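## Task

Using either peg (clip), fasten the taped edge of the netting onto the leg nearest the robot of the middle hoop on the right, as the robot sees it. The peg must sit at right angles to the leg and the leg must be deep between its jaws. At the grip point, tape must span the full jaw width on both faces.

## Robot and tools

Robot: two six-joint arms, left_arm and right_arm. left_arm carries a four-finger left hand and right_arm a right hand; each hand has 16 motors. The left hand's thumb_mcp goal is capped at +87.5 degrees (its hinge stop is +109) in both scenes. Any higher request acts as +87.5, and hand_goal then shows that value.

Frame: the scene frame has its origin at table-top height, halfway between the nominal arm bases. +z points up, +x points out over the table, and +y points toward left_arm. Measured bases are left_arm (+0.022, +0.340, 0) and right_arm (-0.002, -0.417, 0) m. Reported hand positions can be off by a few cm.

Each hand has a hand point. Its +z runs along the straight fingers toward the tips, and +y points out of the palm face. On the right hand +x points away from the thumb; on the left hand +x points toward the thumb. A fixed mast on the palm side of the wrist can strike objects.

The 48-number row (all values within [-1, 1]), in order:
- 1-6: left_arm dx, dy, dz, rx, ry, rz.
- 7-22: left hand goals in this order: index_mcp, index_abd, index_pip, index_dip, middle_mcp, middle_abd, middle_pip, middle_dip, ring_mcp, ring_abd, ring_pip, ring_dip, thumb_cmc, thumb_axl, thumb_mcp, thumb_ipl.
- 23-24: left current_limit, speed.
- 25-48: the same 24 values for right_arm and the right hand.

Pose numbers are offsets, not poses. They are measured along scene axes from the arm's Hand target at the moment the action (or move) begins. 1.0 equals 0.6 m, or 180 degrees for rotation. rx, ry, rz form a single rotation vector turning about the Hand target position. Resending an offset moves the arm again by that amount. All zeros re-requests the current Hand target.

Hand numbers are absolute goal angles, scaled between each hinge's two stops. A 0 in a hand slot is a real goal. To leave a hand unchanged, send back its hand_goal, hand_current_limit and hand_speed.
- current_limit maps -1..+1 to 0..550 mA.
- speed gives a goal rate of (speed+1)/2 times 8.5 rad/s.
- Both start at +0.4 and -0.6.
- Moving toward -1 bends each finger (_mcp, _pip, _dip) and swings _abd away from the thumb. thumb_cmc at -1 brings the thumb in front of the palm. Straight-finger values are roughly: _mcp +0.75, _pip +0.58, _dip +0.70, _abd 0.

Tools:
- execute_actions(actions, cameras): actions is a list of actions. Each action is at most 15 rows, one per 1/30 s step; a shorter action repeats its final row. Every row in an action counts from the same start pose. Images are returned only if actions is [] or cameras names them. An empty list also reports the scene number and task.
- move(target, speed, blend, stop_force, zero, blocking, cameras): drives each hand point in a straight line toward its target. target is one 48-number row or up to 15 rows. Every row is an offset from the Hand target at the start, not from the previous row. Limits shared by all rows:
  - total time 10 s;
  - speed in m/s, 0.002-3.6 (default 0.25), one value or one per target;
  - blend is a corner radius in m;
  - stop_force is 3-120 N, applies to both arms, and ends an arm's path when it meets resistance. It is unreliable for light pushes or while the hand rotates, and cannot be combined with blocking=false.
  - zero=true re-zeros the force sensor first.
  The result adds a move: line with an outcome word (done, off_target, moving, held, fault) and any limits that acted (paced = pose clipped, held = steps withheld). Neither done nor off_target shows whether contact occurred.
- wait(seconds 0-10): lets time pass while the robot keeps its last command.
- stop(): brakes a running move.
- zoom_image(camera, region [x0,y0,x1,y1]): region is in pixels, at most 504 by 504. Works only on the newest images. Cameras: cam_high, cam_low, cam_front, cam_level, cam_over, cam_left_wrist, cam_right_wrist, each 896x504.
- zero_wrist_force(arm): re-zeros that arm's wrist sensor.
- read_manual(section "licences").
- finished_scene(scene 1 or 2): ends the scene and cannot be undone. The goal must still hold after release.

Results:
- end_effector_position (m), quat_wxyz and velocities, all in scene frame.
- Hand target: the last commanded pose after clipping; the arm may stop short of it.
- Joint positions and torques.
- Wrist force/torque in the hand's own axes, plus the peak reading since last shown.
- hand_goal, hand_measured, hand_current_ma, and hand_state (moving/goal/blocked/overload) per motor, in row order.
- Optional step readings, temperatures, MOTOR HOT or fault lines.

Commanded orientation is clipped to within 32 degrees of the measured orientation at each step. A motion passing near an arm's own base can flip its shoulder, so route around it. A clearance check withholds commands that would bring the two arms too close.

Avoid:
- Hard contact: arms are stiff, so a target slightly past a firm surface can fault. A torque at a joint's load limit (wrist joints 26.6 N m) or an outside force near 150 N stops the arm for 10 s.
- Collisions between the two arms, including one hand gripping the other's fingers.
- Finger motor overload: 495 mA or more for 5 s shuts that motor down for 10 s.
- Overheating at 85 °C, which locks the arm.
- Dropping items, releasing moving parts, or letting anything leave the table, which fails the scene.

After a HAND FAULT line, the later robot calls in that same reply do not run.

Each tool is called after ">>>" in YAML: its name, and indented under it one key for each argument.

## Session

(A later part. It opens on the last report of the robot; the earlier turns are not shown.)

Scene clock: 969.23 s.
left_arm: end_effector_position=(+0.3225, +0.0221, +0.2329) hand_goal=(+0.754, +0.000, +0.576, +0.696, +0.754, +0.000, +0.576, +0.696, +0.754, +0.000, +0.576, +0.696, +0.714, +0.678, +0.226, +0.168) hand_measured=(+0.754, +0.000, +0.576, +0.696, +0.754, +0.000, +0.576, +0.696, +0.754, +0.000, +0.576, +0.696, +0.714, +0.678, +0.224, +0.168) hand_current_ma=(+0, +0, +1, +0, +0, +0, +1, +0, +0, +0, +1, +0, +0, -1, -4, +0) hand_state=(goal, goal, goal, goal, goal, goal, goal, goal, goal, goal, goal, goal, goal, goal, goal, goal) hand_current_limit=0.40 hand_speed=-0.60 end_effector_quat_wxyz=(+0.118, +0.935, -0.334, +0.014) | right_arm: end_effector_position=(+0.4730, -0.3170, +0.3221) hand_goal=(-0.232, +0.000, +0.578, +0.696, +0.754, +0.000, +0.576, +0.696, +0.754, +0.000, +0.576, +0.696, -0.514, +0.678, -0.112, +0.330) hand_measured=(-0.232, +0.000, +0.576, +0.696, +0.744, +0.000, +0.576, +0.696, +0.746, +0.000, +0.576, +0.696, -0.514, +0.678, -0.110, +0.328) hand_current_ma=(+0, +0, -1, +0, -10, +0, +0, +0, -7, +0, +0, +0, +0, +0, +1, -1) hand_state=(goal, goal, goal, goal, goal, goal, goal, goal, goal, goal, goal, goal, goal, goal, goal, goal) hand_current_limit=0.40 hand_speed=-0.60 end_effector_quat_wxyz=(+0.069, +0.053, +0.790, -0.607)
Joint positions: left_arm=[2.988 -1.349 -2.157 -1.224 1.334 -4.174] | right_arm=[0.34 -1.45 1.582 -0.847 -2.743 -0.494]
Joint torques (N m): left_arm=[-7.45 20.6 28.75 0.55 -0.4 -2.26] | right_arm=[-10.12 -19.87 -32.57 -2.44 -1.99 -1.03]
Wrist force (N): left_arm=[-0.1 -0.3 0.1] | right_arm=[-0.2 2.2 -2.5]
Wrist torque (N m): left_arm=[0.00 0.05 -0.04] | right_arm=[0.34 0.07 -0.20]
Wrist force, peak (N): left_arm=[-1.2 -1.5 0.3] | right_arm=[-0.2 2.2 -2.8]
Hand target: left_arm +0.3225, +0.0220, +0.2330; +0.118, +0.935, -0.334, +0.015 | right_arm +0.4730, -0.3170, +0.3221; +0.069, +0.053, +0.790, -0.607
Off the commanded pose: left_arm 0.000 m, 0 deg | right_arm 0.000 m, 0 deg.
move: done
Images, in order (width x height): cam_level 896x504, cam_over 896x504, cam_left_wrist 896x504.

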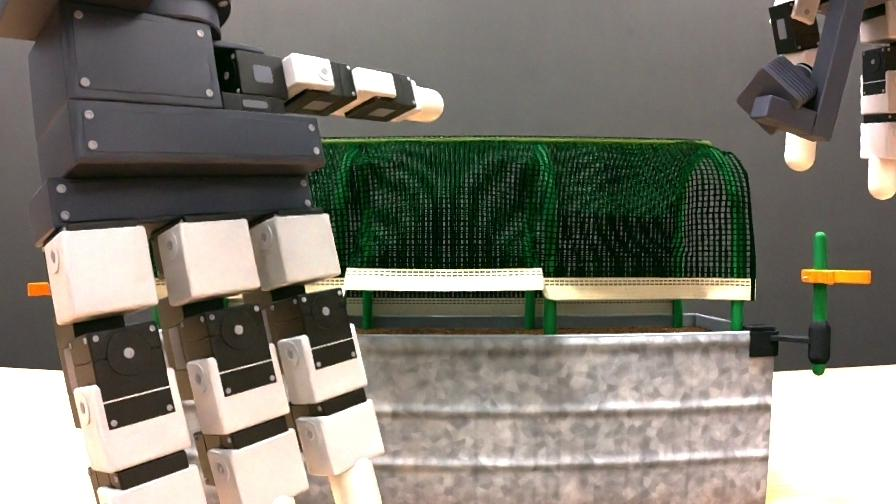

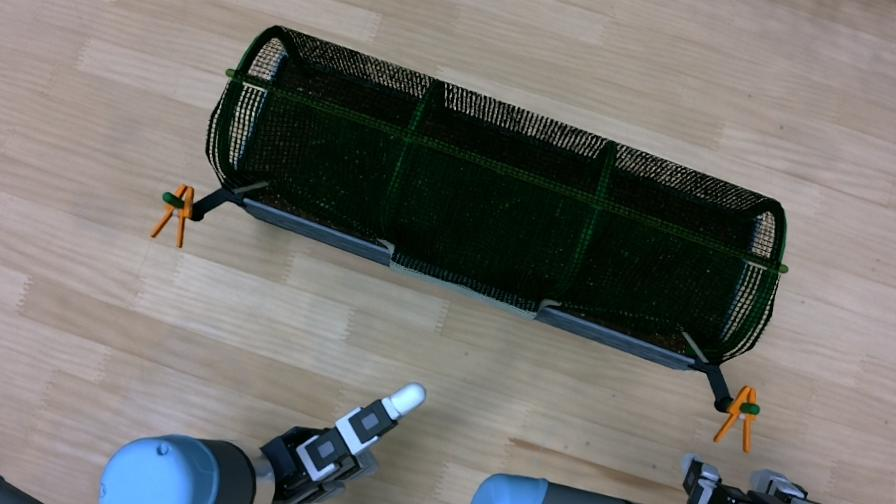

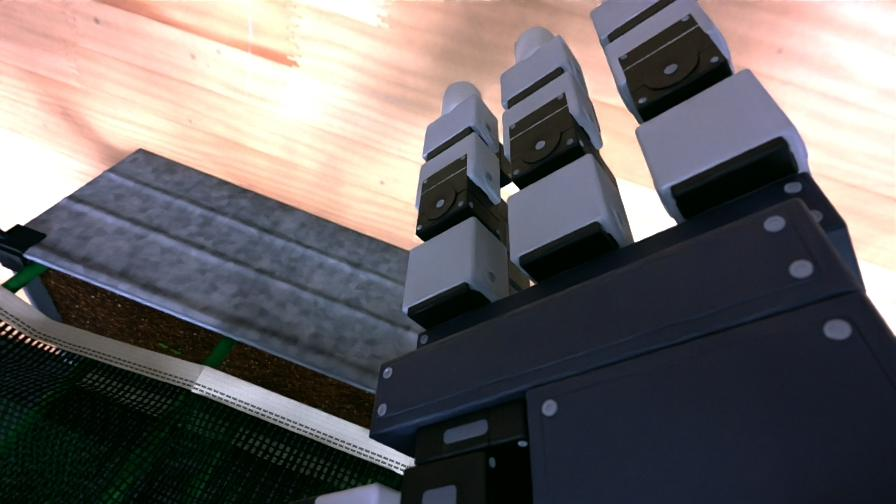

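>>> zoom_image:
  camera: "cam_level"
  region: [440, 130, 640, 310]

>>> zoom_image:
  camera: "cam_over"
  region: [360, 60, 720, 340]

>>> execute_actions:
  actions: []
  cameras: ["cam_high","cam_low","cam_front"]

>>> zoom_image:
  camera: "cam_low"
  region: [300, 140, 480, 260]

>>> zoom_image:
  camera: "cam_high"
  region: [360, 120, 570, 290]

>>> zoom_image:
  camera: "cam_front"
  region: [340, 130, 560, 310]

Scaled by 2.520.

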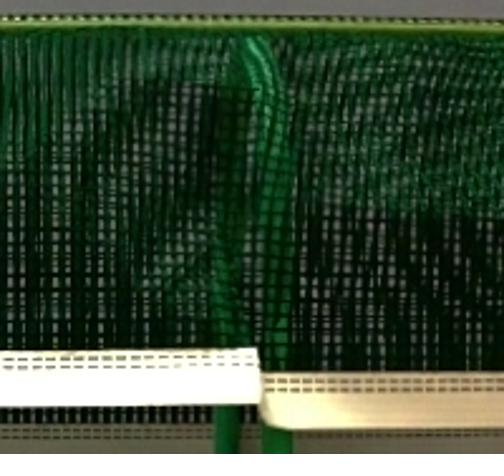

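Scaled by 1.400.

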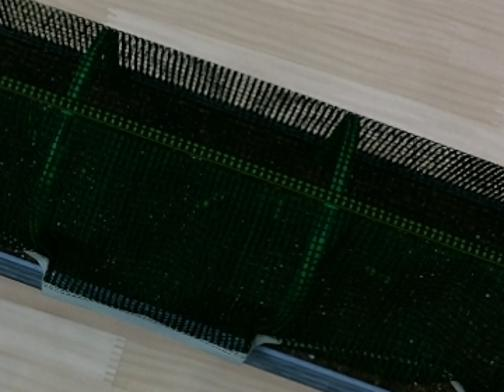

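Scene clock: 1055.10 s.
left_arm: end_effector_position=(+0.3225, +0.0220, +0.2330) hand_goal=(+0.754, +0.000, +0.576, +0.696, +0.754, +0.000, +0.576, +0.696, +0.754, +0.000, +0.576, +0.696, +0.714, +0.678, +0.226, +0.168) hand_measured=(+0.754, +0.000, +0.576, +0.696, +0.754, +0.000, +0.576, +0.696, +0.754, +0.000, +0.576, +0.696, +0.714, +0.678, +0.224, +0.168) hand_current_ma=(+0, +0, +1, +0, +0, +0, +1, +0, +0, +0, +1, +0, +0, -1, -4, +0) hand_state=(goal, goal, goal, goal, goal, goal, goal, goal, goal, goal, goal, goal, goal, goal, goal, goal) hand_current_limit=0.40 hand_speed=-0.60 end_effector_quat_wxyz=(+0.118, +0.935, -0.334, +0.015) | right_arm: end_effector_position=(+0.4730, -0.3170, +0.3221) hand_goal=(-0.232, +0.000, +0.578, +0.696, +0.754, +0.000, +0.576, +0.696, +0.754, +0.000, +0.576, +0.696, -0.514, +0.678, -0.112, +0.330) hand_measured=(-0.232, +0.000, +0.576, +0.696, +0.744, +0.000, +0.576, +0.696, +0.746, +0.000, +0.576, +0.696, -0.514, +0.678, -0.110, +0.328) hand_current_ma=(+0, +0, -1, +0, -10, +0, +0, +0, -7, +0, +0, +0, +0, +0, +1, -1) hand_state=(goal, goal, goal, goal, goal, goal, goal, goal, goal, goal, goal, goal, goal, goal, goal, goal) hand_current_limit=0.40 hand_speed=-0.60 end_effector_quat_wxyz=(+0.069, +0.053, +0.790, -0.607)
Joint positions: left_arm=[2.988 -1.349 -2.157 -1.224 1.334 -4.174] | right_arm=[0.34 -1.45 1.582 -0.847 -2.743 -0.494]
Joint velocities: within noise
Joint torques (N m): left_arm=[-7.3 29.12 31.65 0.34 -1.99 -2.56] | right_arm=[-8.98 -21.12 -31.22 -2.36 -2.28 -1.47]
Motor temperatures (°C): left_arm=[26 28 40 43 39 41] | right_arm=[38 34 29 40 41 37]
Wrist force (N): left_arm=[0.0 -0.3 0.2] | right_arm=[-0.3 2.5 -2.1]
Wrist torque (N m): left_arm=[-0.01 0.05 -0.04] | right_arm=[0.35 0.05 -0.20]
Wrist force, peak (N): left_arm=[-0.1 -0.4 0.3] | right_arm=[0.4 2.4 -2.5]
Hand target: left_arm +0.3225, +0.0220, +0.2330; +0.118, +0.935, -0.334, +0.015 | right_arm +0.4730, -0.3170, +0.3221; +0.069, +0.053, +0.790, -0.607
Off the commanded pose: left_arm 0.000 m, 0 deg | right_arm 0.000 m, 0 deg.
Images, in order (width x height): cam_high 896x504, cam_low 896x504, cam_front 896x504.

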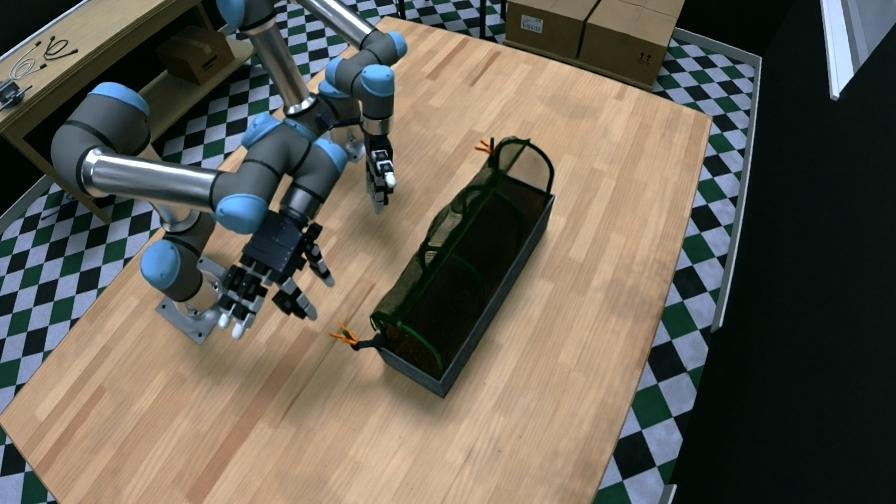

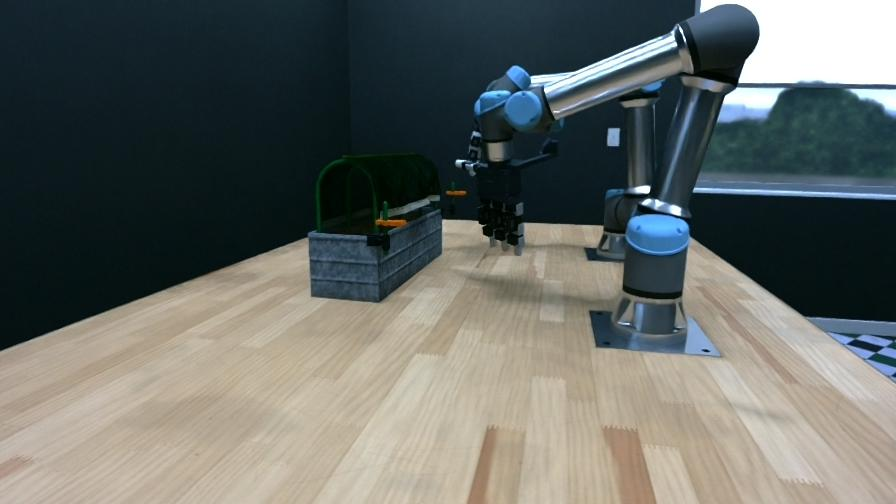

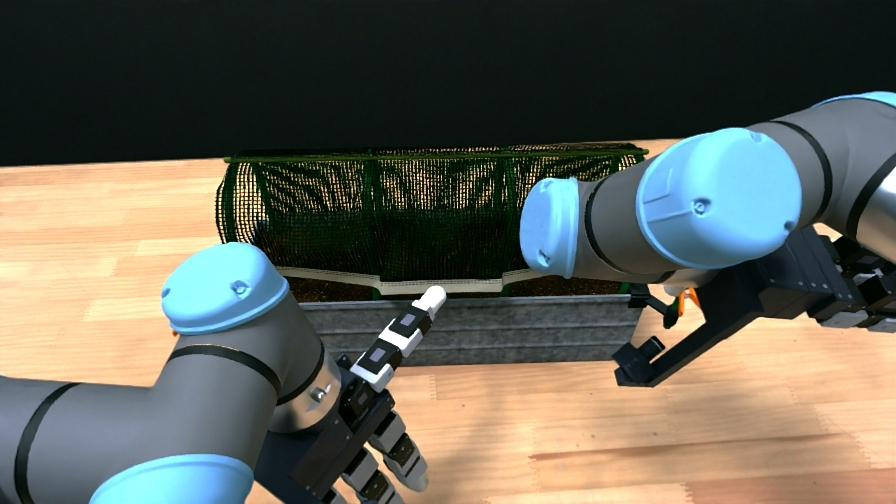

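Scaled by 2.800.

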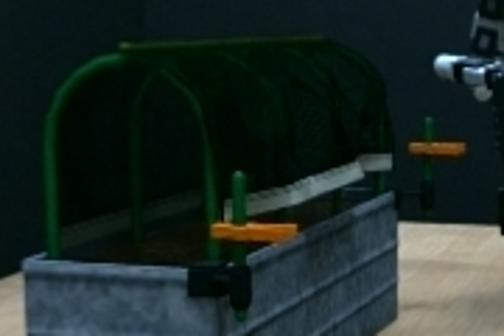

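Scaled by 2.400.

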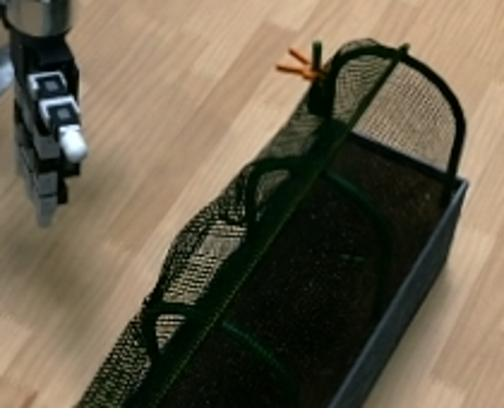

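Scaled by 2.291.

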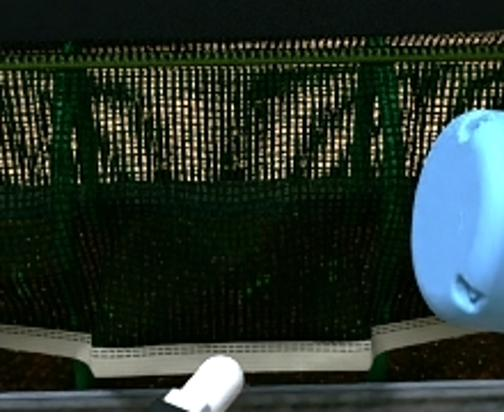

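>>> zoom_image:
  camera: "cam_over"
  region: [700, 375, 780, 460]

>>> zoom_image:
  camera: "cam_over"
  region: [140, 175, 220, 255]

>>> zoom_image:
  camera: "cam_level"
  region: [780, 220, 896, 390]

This scene's latest camera images include none from cam_over. They are from: cam_high, cam_low, cam_front. cam_over's image comes with the result of a call that names it in "cameras".

This scene's latest camera images include none from cam_over. They are from: cam_high, cam_low, cam_front. cam_over's image comes with the result of a call that names it in "cameras".

This scene's latest camera images include none from cam_level. They are from: cam_high, cam_low, cam_front. cam_level's image comes with the result of a call that names it in "cameras".

>>> move:
  target: [-0.1375,0.3967,0.0283,0,0,0,0.754,0,0.576,0.696,0.754,0,0.576,0.696,0.754,0,0.576,0.696,0.714,0.678,0.226,0.168,0.4,-0.6, 0,-0.05,-0.1333,0,0,0,-0.123,0,0.577,0.696,0.754,0,0.576,0.696,0.754,0,0.576,0.696,-0.514,0.678,-0.112,0.33,0.4,-0.6]
  speed: 0.2
  cameras: ["cam_over","cam_level","cam_high"]

>>> zoom_image:
  camera: "cam_over"
  region: [680, 370, 820, 490]

>>> zoom_image:
  camera: "cam_level"
  region: [740, 180, 896, 390]

>>> zoom_image:
  camera: "cam_high"
  region: [250, 240, 410, 380]

Scene clock: 1158.23 s.
left_arm: end_effector_position=(+0.2401, +0.2600, +0.2501) hand_goal=(+0.754, +0.000, +0.576, +0.696, +0.754, +0.000, +0.576, +0.696, +0.754, +0.000, +0.576, +0.696, +0.714, +0.678, +0.226, +0.168) hand_measured=(+0.754, +0.000, +0.576, +0.696, +0.754, +0.000, +0.576, +0.696, +0.754, +0.000, +0.576, +0.696, +0.714, +0.678, +0.224, +0.168) hand_current_ma=(+0, +0, +1, +0, +0, +0, +1, +0, +0, +0, +1, +0, +0, -1, -4, +0) hand_state=(goal, goal, goal, goal, goal, goal, goal, goal, goal, goal, goal, goal, goal, goal, goal, goal) hand_current_limit=0.40 hand_speed=-0.60 end_effector_quat_wxyz=(+0.118, +0.935, -0.334, +0.015) | right_arm: end_effector_position=(+0.4730, -0.3470, +0.2420) hand_goal=(-0.122, +0.000, +0.578, +0.696, +0.754, +0.000, +0.576, +0.696, +0.754, +0.000, +0.576, +0.696, -0.514, +0.678, -0.112, +0.330) hand_measured=(-0.130, +0.000, +0.576, +0.696, +0.744, +0.000, +0.576, +0.696, +0.746, +0.000, +0.576, +0.696, -0.514, +0.678, -0.110, +0.328) hand_current_ma=(-7, +0, -1, +0, -10, +0, +0, +0, -7, +0, +0, +0, +0, +0, +1, -1) hand_state=(goal, goal, goal, goal, goal, goal, goal, goal, goal, goal, goal, goal, goal, goal, goal, goal) hand_current_limit=0.40 hand_speed=-0.60 end_effector_quat_wxyz=(+0.069, +0.053, +0.790, -0.607)
Joint positions: left_arm=[3.84 -0.933 -2.291 -1.679 1.428 -3.311] | right_arm=[0.283 -1.455 1.817 -1.176 -2.785 -0.602]
Joint torques (N m): left_arm=[10.42 -18.21 18.74 2.85 0.43 2.13] | right_arm=[9.71 -36.29 -33.13 -0.45 0.39 1.59]
Wrist force (N): left_arm=[0.0 -0.3 0.2] | right_arm=[-0.1 2.1 -1.9]
Wrist torque (N m): left_arm=[-0.03 0.07 0.04] | right_arm=[0.28 0.05 0.03]
Wrist force, peak (N): left_arm=[1.6 0.8 0.5] | right_arm=[0.0 2.2 -2.8]
Hand target: left_arm +0.2400, +0.2600, +0.2500; +0.118, +0.935, -0.334, +0.015 | right_arm +0.4730, -0.3470, +0.2421; +0.069, +0.053, +0.790, -0.607
Off the commanded pose: left_arm 0.000 m, 0 deg | right_arm 0.000 m, 0 deg.
move: done
Images, in order (width x height): cam_high 896x504, cam_level 896x504, cam_over 896x504.

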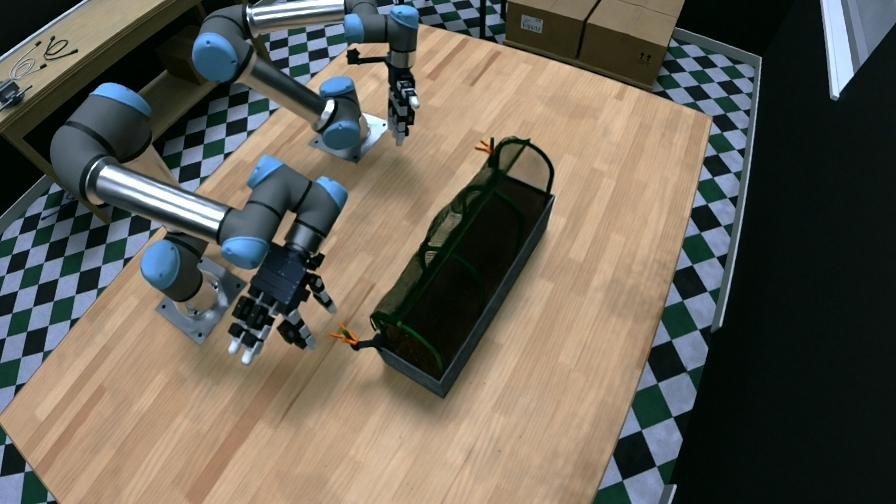

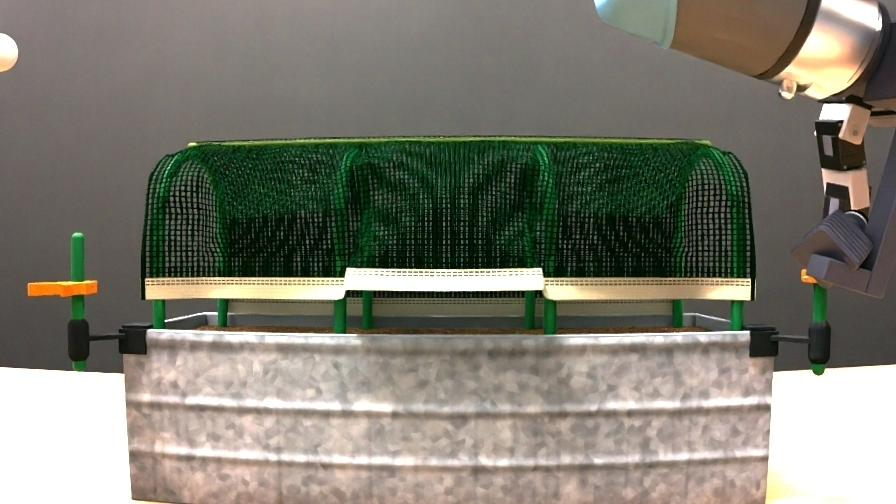

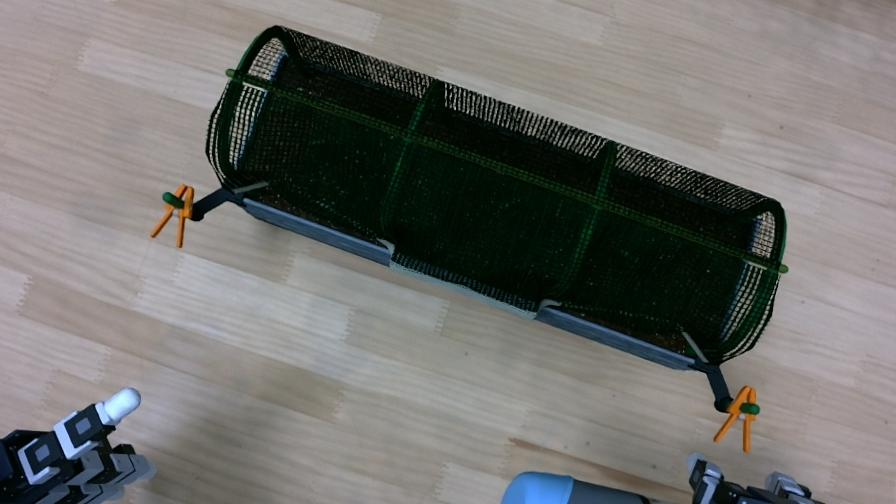

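Scaled by 3.600.

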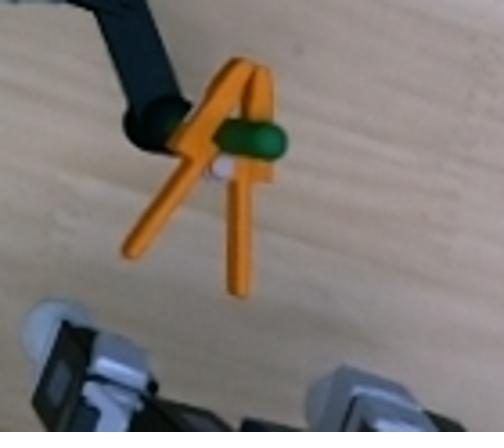

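Scaled by 2.400.

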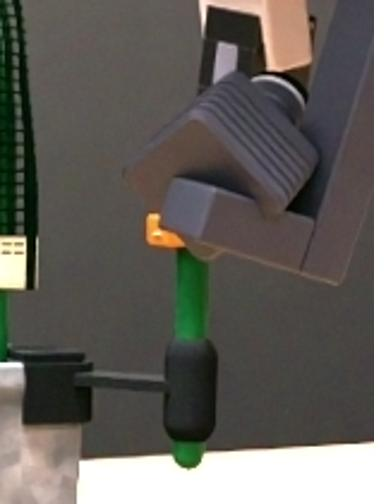

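Scaled by 3.150.

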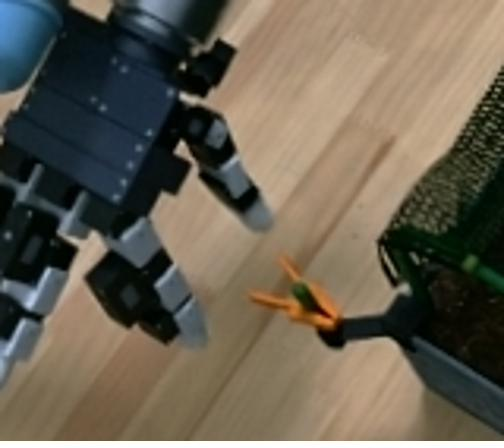

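>>> move:
  target: [0,0,0,0,0,0,0.754,0,0.576,0.696,0.754,0,0.576,0.696,0.754,0,0.576,0.696,0.714,0.678,0.226,0.168,0.4,-0.6, 0.0533,0.0193,-0.02,0,0,0,-0.123,0,0.577,0.696,0.754,0,0.576,0.696,0.754,0,0.576,0.696,-0.514,0.678,-0.112,0.33,0.4,-0.6]
  speed: 0.05
  cameras: ["cam_over","cam_level","cam_high","cam_low","cam_front","cam_right_wrist"]

>>> zoom_image:
  camera: "cam_over"
  region: [680, 370, 820, 490]

>>> zoom_image:
  camera: "cam_low"
  region: [420, 140, 540, 240]

>>> zoom_image:
  camera: "cam_high"
  region: [280, 260, 400, 370]

Scene clock: 1194.57 s.
left_arm: end_effector_position=(+0.2400, +0.2600, +0.2500) hand_goal=(+0.754, +0.000, +0.576, +0.696, +0.754, +0.000, +0.576, +0.696, +0.754, +0.000, +0.576, +0.696, +0.714, +0.678, +0.226, +0.168) hand_measured=(+0.754, +0.000, +0.576, +0.696, +0.754, +0.000, +0.576, +0.696, +0.754, +0.000, +0.576, +0.696, +0.714, +0.678, +0.224, +0.168) hand_current_ma=(+0, +0, +1, +0, +0, +0, +1, +0, +0, +0, +1, +0, +0, -1, -4, +0) hand_state=(goal, goal, goal, goal, goal, goal, goal, goal, goal, goal, goal, goal, goal, goal, goal, goal) hand_current_limit=0.40 hand_speed=-0.60 end_effector_quat_wxyz=(+0.118, +0.935, -0.334, +0.015) | right_arm: end_effector_position=(+0.5051, -0.3353, +0.2301) hand_goal=(-0.122, +0.000, +0.578, +0.696, +0.754, +0.000, +0.576, +0.696, +0.754, +0.000, +0.576, +0.696, -0.514, +0.678, -0.112, +0.330) hand_measured=(-0.130, +0.000, +0.576, +0.696, +0.744, +0.000, +0.576, +0.696, +0.746, +0.000, +0.576, +0.696, -0.514, +0.678, -0.110, +0.328) hand_current_ma=(-7, +0, -1, +0, -10, +0, +0, +0, -7, +0, +0, +0, +0, +0, +1, -1) hand_state=(goal, goal, goal, goal, goal, goal, goal, goal, goal, goal, goal, goal, goal, goal, goal, goal) hand_current_limit=0.40 hand_speed=-0.60 end_effector_quat_wxyz=(+0.069, +0.054, +0.790, -0.607)
Joint positions: left_arm=[3.84 -0.933 -2.291 -1.679 1.428 -3.31] | right_arm=[0.287 -1.367 1.744 -1.185 -2.782 -0.595]
Joint torques (N m): left_arm=[11.24 -18.04 17.85 -0.01 0.9 2.05] | right_arm=[5.66 -40 -14.14 0.16 -0.17 1.46]
Wrist force (N): left_arm=[0.1 -0.2 0.2] | right_arm=[-0.1 2.1 -2.0]
Wrist torque (N m): left_arm=[-0.02 0.06 0.05] | right_arm=[0.32 0.05 -0.14]
Wrist force, peak (N): left_arm=[-0.2 -0.3 0.3] | right_arm=[-0.3 3.0 -2.0]
Hand target: left_arm +0.2400, +0.2600, +0.2500; +0.118, +0.935, -0.334, +0.015 | right_arm +0.5050, -0.3354, +0.2301; +0.069, +0.053, +0.790, -0.607
Off the commanded pose: left_arm 0.000 m, 0 deg | right_arm 0.000 m, 0 deg.
move: done
Images, in order (width x height): cam_high 896x504, cam_low 896x504, cam_front 896x504, cam_level 896x504, cam_over 896x504, cam_right_wrist 896x504.

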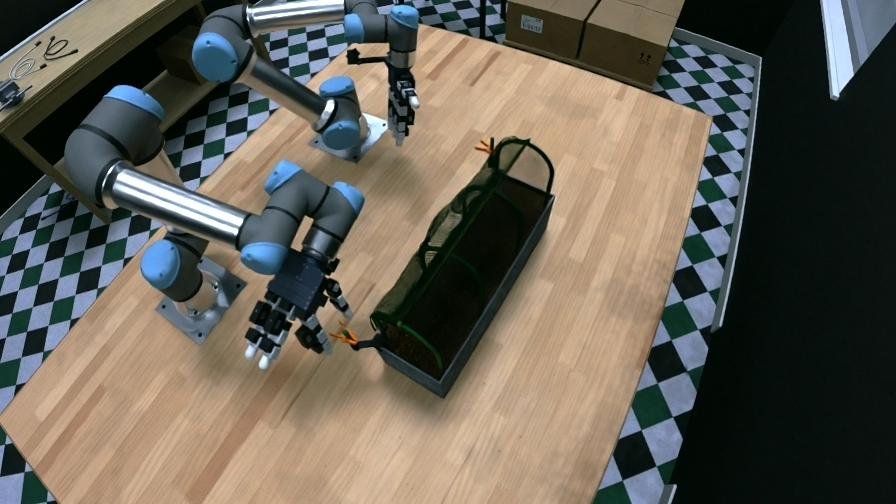

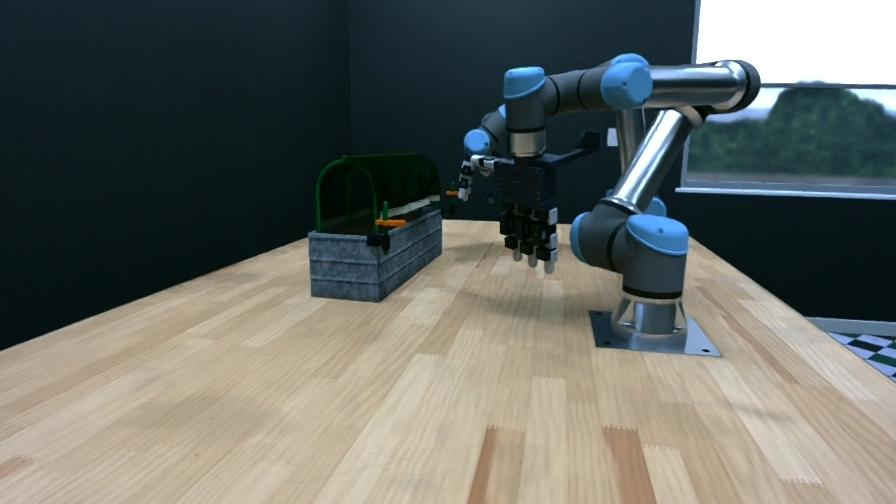

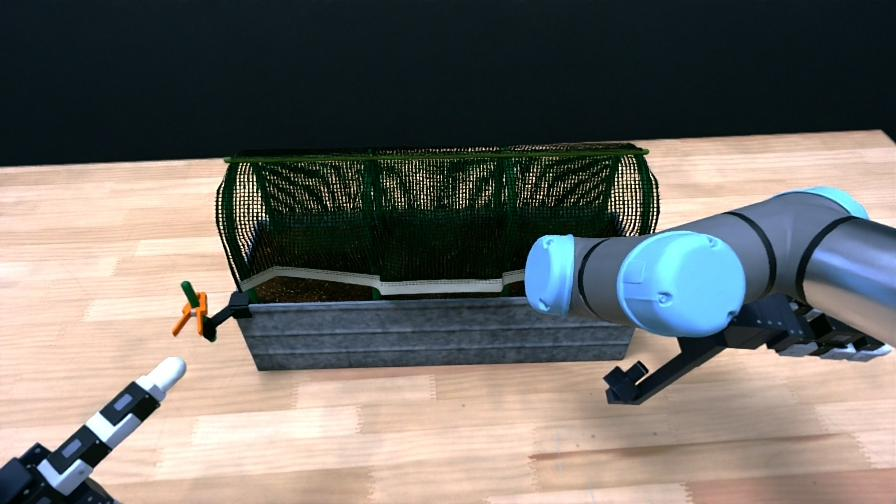

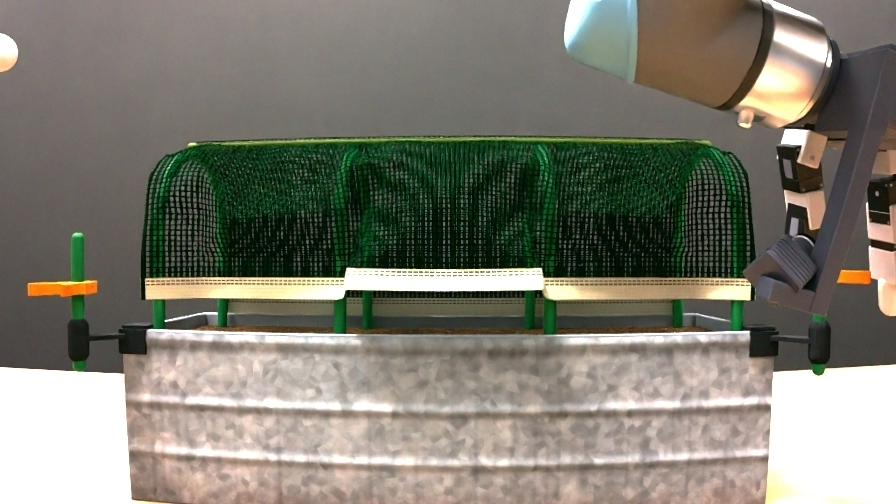

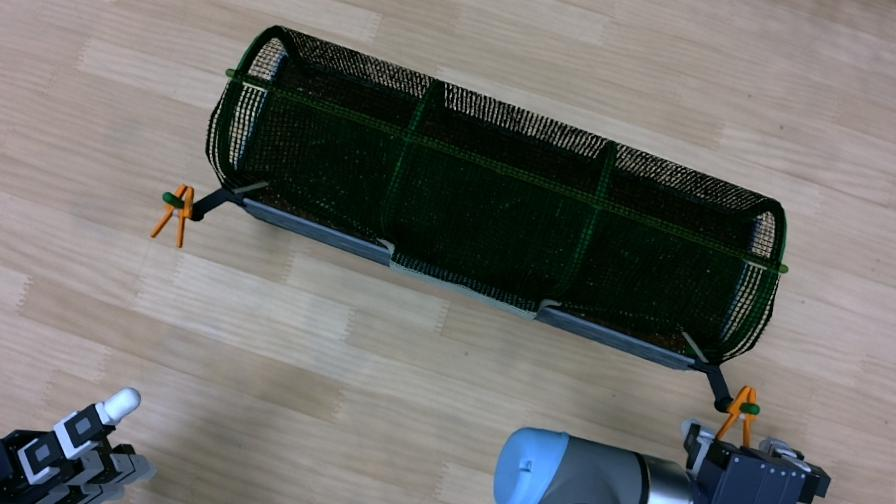

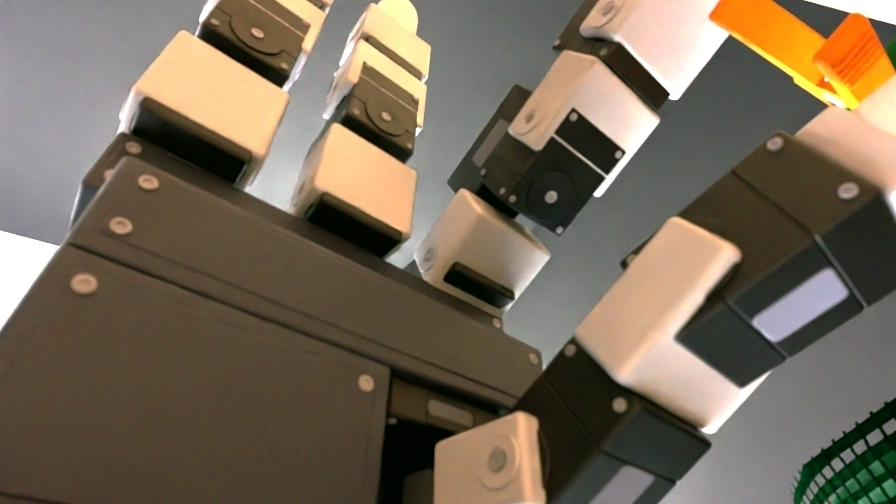

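Scaled by 3.600.

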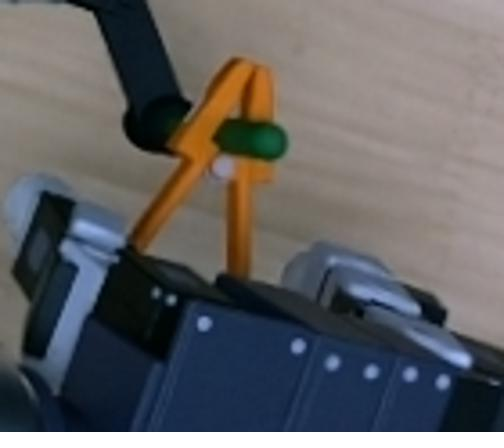

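Scaled by 4.200.

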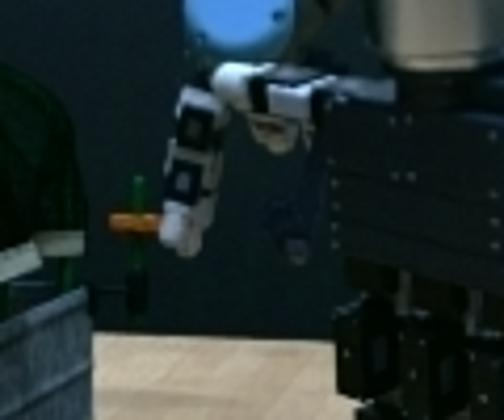

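Scaled by 4.200.

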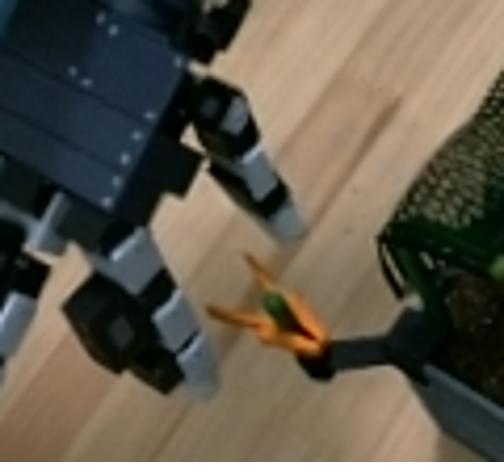

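>>> move:
  target: [0,0,0,0,0,0,0.754,0,0.576,0.696,0.754,0,0.576,0.696,0.754,0,0.576,0.696,0.714,0.678,0.226,0.168,0.4,-0.6, 0.005,-0.0203,0.0133,0,0,0,-0.233,0,0.577,0.696,0.754,0,0.576,0.696,0.754,0,0.576,0.696,-0.514,0.678,-0.202,0.384,0.75,-0.8]
  speed: 0.05
  cameras: ["cam_over","cam_low","cam_right_wrist"]

>>> zoom_image:
  camera: "cam_over"
  region: [680, 370, 820, 490]

>>> zoom_image:
  camera: "cam_low"
  region: [430, 150, 510, 220]

>>> zoom_image:
  camera: "cam_right_wrist"
  region: [560, 0, 896, 240]

Scene clock: 1281.33 s.
left_arm: end_effector_position=(+0.2400, +0.2600, +0.2500) hand_goal=(+0.754, +0.000, +0.576, +0.696, +0.754, +0.000, +0.576, +0.696, +0.754, +0.000, +0.576, +0.696, +0.714, +0.678, +0.226, +0.168) hand_measured=(+0.754, +0.000, +0.576, +0.696, +0.754, +0.000, +0.576, +0.696, +0.754, +0.000, +0.576, +0.696, +0.714, +0.678, +0.224, +0.168) hand_current_ma=(+0, +0, +1, +0, +0, +0, +1, +0, +0, +0, +1, +0, +0, -1, -4, +0) hand_state=(goal, goal, goal, goal, goal, goal, goal, goal, goal, goal, goal, goal, goal, goal, goal, goal) hand_current_limit=0.40 hand_speed=-0.60 end_effector_quat_wxyz=(+0.118, +0.935, -0.334, +0.015) | right_arm: end_effector_position=(+0.5080, -0.3477, +0.2382) hand_goal=(-0.232, +0.000, +0.578, +0.696, +0.754, +0.000, +0.576, +0.696, +0.754, +0.000, +0.576, +0.696, -0.514, +0.678, -0.202, +0.384) hand_measured=(-0.232, +0.000, +0.576, +0.696, +0.744, +0.000, +0.576, +0.696, +0.746, +0.000, +0.576, +0.696, -0.516, +0.678, -0.186, +0.390) hand_current_ma=(+0, +0, -1, +0, -10, +0, +0, +0, -7, +0, +0, +0, -2, +0, +29, +9) hand_state=(goal, goal, goal, goal, goal, goal, goal, goal, goal, goal, goal, goal, goal, goal, goal, goal) hand_current_limit=0.75 hand_speed=-0.80 end_effector_quat_wxyz=(+0.069, +0.054, +0.790, -0.607) end_effector_velocity=(-0.001, +0.001, -0.001) end_effector_angular_velocity=(+0.000, +0.003, +0.000)
Joint positions: left_arm=[3.84 -0.933 -2.291 -1.679 1.428 -3.31] | right_arm=[0.262 -1.387 1.756 -1.226 -2.799 -0.647]
Joint velocities: left_arm=[within noise] | right_arm=[0.002 0.001 0.001 0.005 0.002 0.004]
Joint torques (N m): left_arm=[11.66 -16.98 17.44 -0.09 0.53 2.15] | right_arm=[8.88 -22.21 -23.1 0.42 0.37 1.55]
Wrist force (N): left_arm=[0.0 -0.4 0.1] | right_arm=[0.0 2.8 -2.6]
Wrist torque (N m): left_arm=[-0.03 0.06 0.04] | right_arm=[0.29 0.02 0.05]
Wrist force, peak (N): left_arm=[0.2 -0.6 0.1] | right_arm=[0.2 3.1 -3.3]
Hand target: left_arm +0.2400, +0.2600, +0.2500; +0.118, +0.935, -0.334, +0.015 | right_arm +0.5080, -0.3476, +0.2381; +0.069, +0.053, +0.790, -0.607
Off the commanded pose: left_arm 0.000 m, 0 deg | right_arm 0.000 m, 0 deg.
move: done
Images, in order (width x height): cam_low 896x504, cam_over 896x504, cam_right_wrist 896x504.

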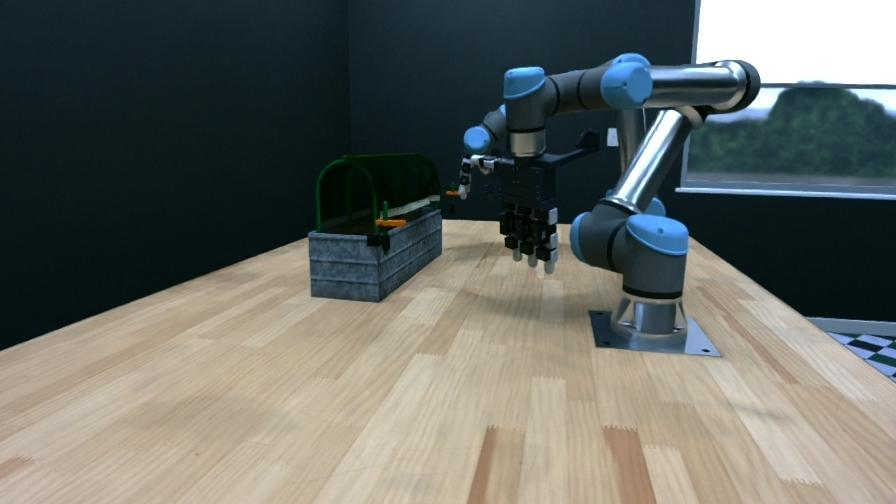

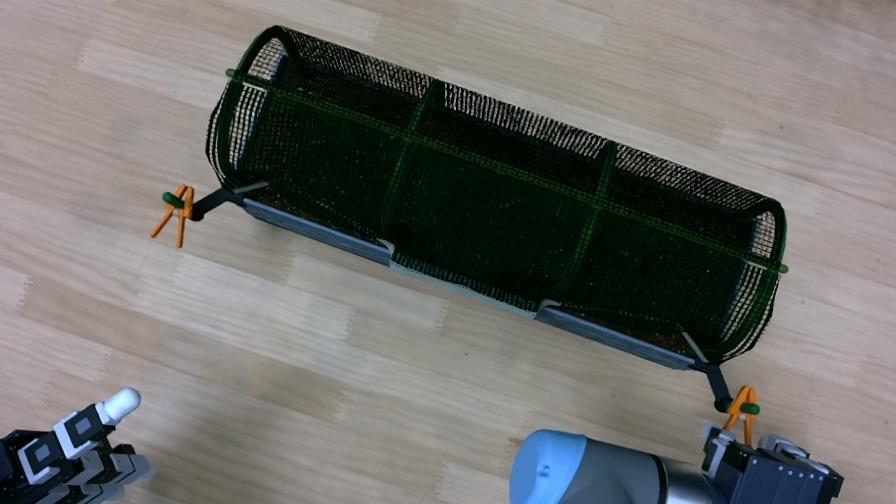

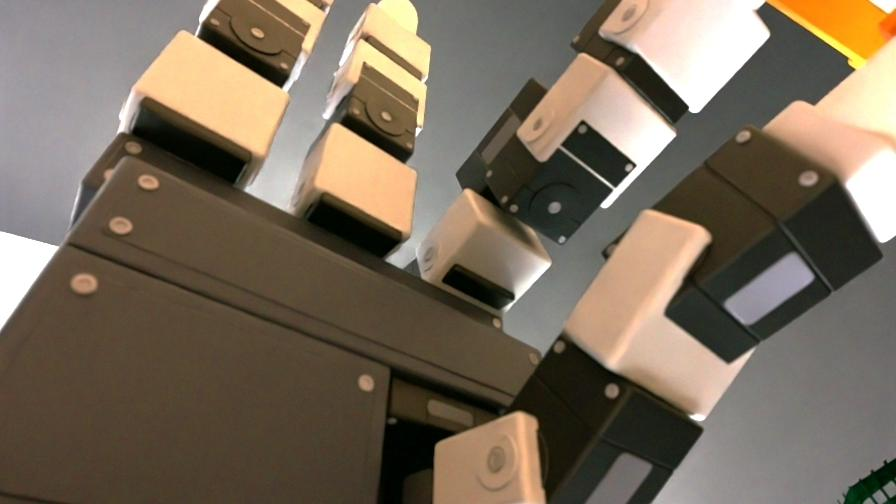

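Scaled by 3.600.

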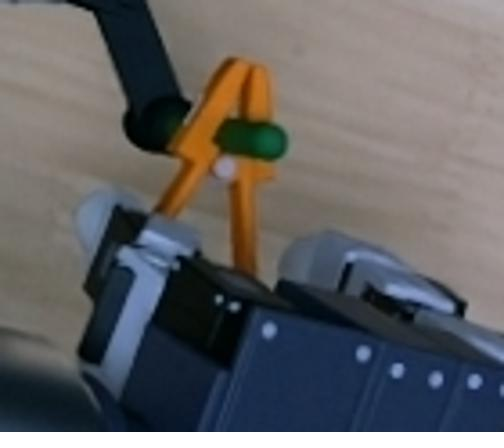

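Scaled by 6.300.

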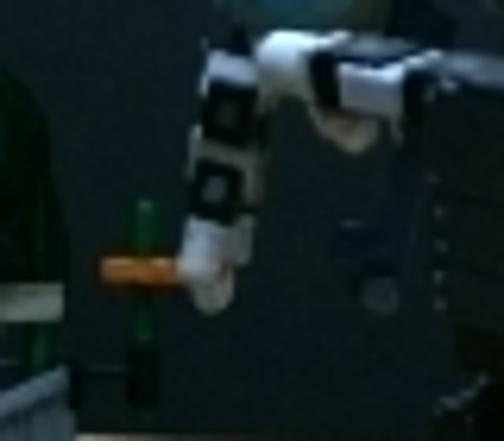

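Scaled by 1.500.

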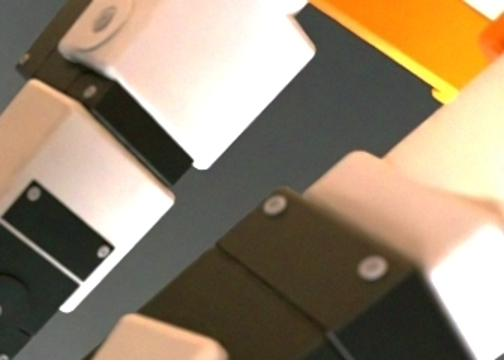

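>>> move:
  target: [0,0,0,0,0,0,0.754,0,0.576,0.696,0.754,0,0.576,0.696,0.754,0,0.576,0.696,0.714,0.678,0.226,0.168,0.4,-0.6, 0,0,0,0,0,0,-0.37,0,0.577,0.696,0.754,0,0.576,0.696,0.754,0,0.576,0.696,-0.514,0.678,-0.202,0.384,0.75,-0.8]
  speed: 0.05
  cameras: ["cam_over","cam_low","cam_right_wrist"]

>>> zoom_image:
  camera: "cam_over"
  region: [700, 380, 800, 470]

>>> zoom_image:
  camera: "cam_right_wrist"
  region: [560, 0, 896, 240]

>>> zoom_image:
  camera: "cam_low"
  region: [440, 165, 490, 215]

Scene clock: 1320.57 s.
left_arm: end_effector_position=(+0.2400, +0.2600, +0.2500) hand_goal=(+0.754, +0.000, +0.576, +0.696, +0.754, +0.000, +0.576, +0.696, +0.754, +0.000, +0.576, +0.696, +0.714, +0.678, +0.226, +0.168) hand_measured=(+0.754, +0.000, +0.576, +0.696, +0.754, +0.000, +0.576, +0.696, +0.754, +0.000, +0.576, +0.696, +0.714, +0.678, +0.224, +0.168) hand_current_ma=(+0, +0, +1, +0, +0, +0, +1, +0, +0, +0, +1, +0, +0, -1, -4, +0) hand_state=(goal, goal, goal, goal, goal, goal, goal, goal, goal, goal, goal, goal, goal, goal, goal, goal) hand_current_limit=0.40 hand_speed=-0.60 end_effector_quat_wxyz=(+0.118, +0.935, -0.334, +0.015) | right_arm: end_effector_position=(+0.5080, -0.3476, +0.2381) hand_goal=(-0.370, +0.000, +0.578, +0.696, +0.754, +0.000, +0.576, +0.696, +0.754, +0.000, +0.576, +0.696, -0.514, +0.678, -0.202, +0.384) hand_measured=(-0.334, +0.000, +0.586, +0.696, +0.744, +0.000, +0.576, +0.696, +0.746, +0.000, +0.576, +0.696, -0.516, +0.678, -0.186, +0.392) hand_current_ma=(+70, +0, +7, +0, -10, +0, +0, +0, -7, +0, +0, +0, -1, +0, +31, +9) hand_state=(blocked, goal, goal, goal, goal, goal, goal, goal, goal, goal, goal, goal, goal, goal, goal, goal) hand_current_limit=0.75 hand_speed=-0.80 end_effector_quat_wxyz=(+0.069, +0.053, +0.790, -0.607)
Joint positions: left_arm=[3.84 -0.933 -2.291 -1.679 1.428 -3.31] | right_arm=[0.263 -1.387 1.756 -1.226 -2.799 -0.647]
Joint torques (N m): left_arm=[10.95 -16.49 17.17 -0.03 0.26 2.15] | right_arm=[9.33 -23.18 -32.69 0.07 0.37 1.66]
Wrist force (N): left_arm=[0.1 -0.2 0.1] | right_arm=[0.3 3.0 -2.5]
Wrist torque (N m): left_arm=[-0.01 0.06 0.04] | right_arm=[0.41 0.01 0.06]
Wrist force, peak (N): left_arm=[0.1 -0.6 0.2] | right_arm=[-0.2 3.2 -2.9]
Hand target: left_arm +0.2400, +0.2600, +0.2500; +0.118, +0.935, -0.334, +0.015 | right_arm +0.5080, -0.3476, +0.2381; +0.069, +0.053, +0.790, -0.607
Off the commanded pose: left_arm 0.000 m, 0 deg | right_arm 0.000 m, 0 deg.
move: done
Images, in order (width x height): cam_low 896x504, cam_over 896x504, cam_right_wrist 896x504.

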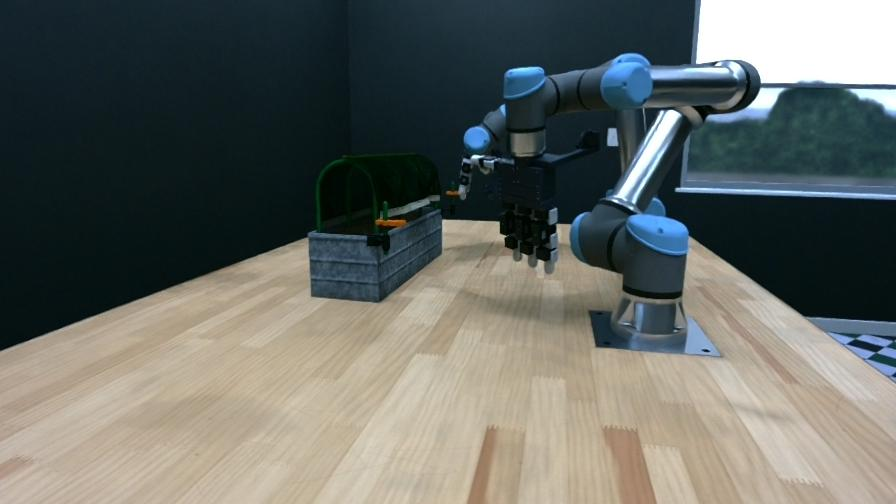

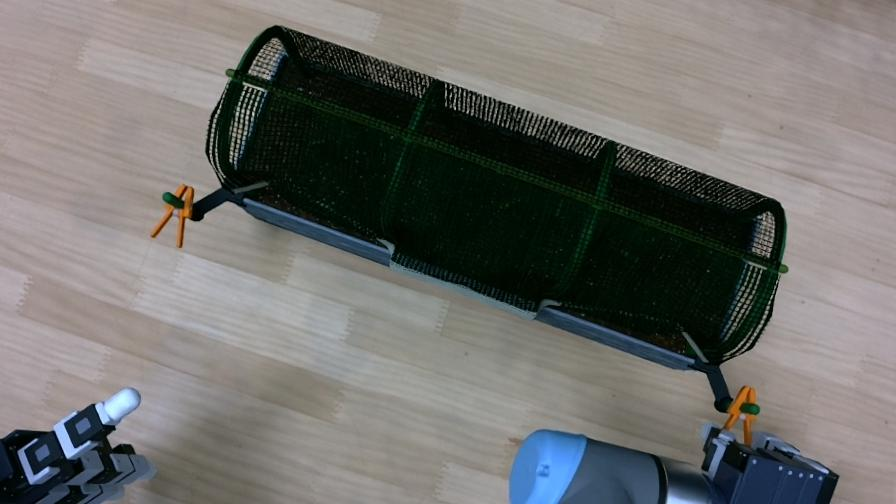

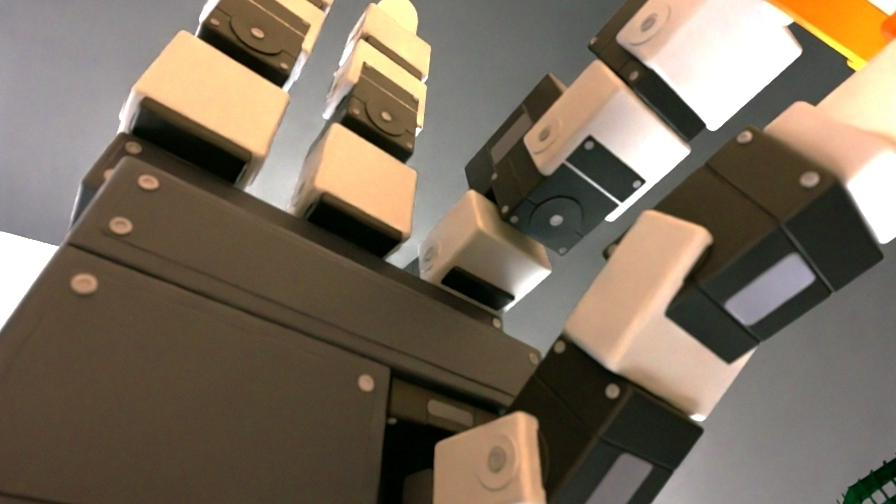

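Scaled by 5.040.

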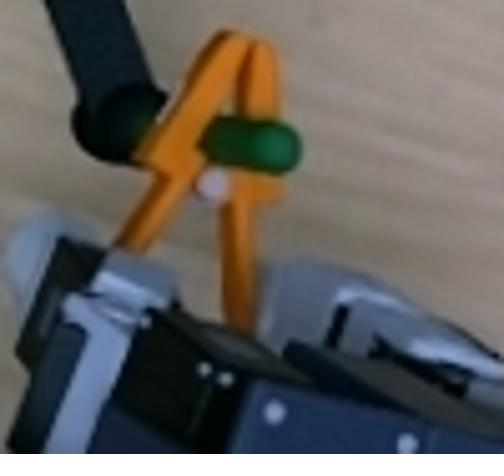

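Scaled by 1.500.

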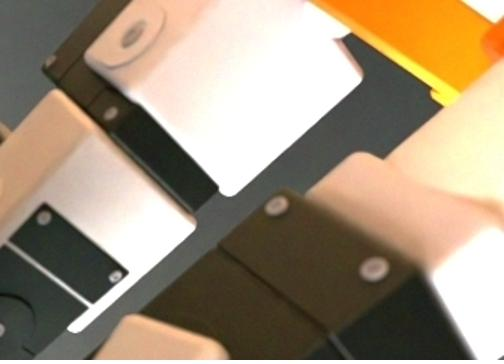

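Scaled by 10.080.

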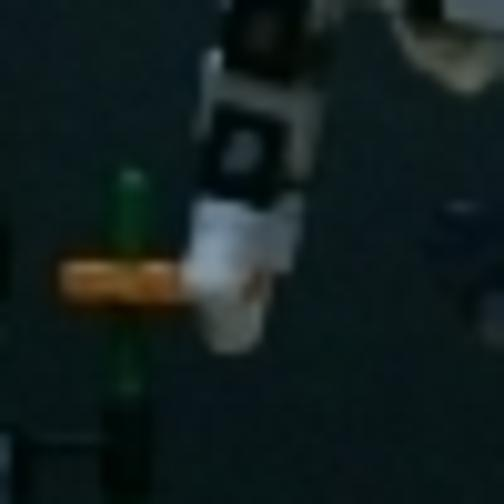

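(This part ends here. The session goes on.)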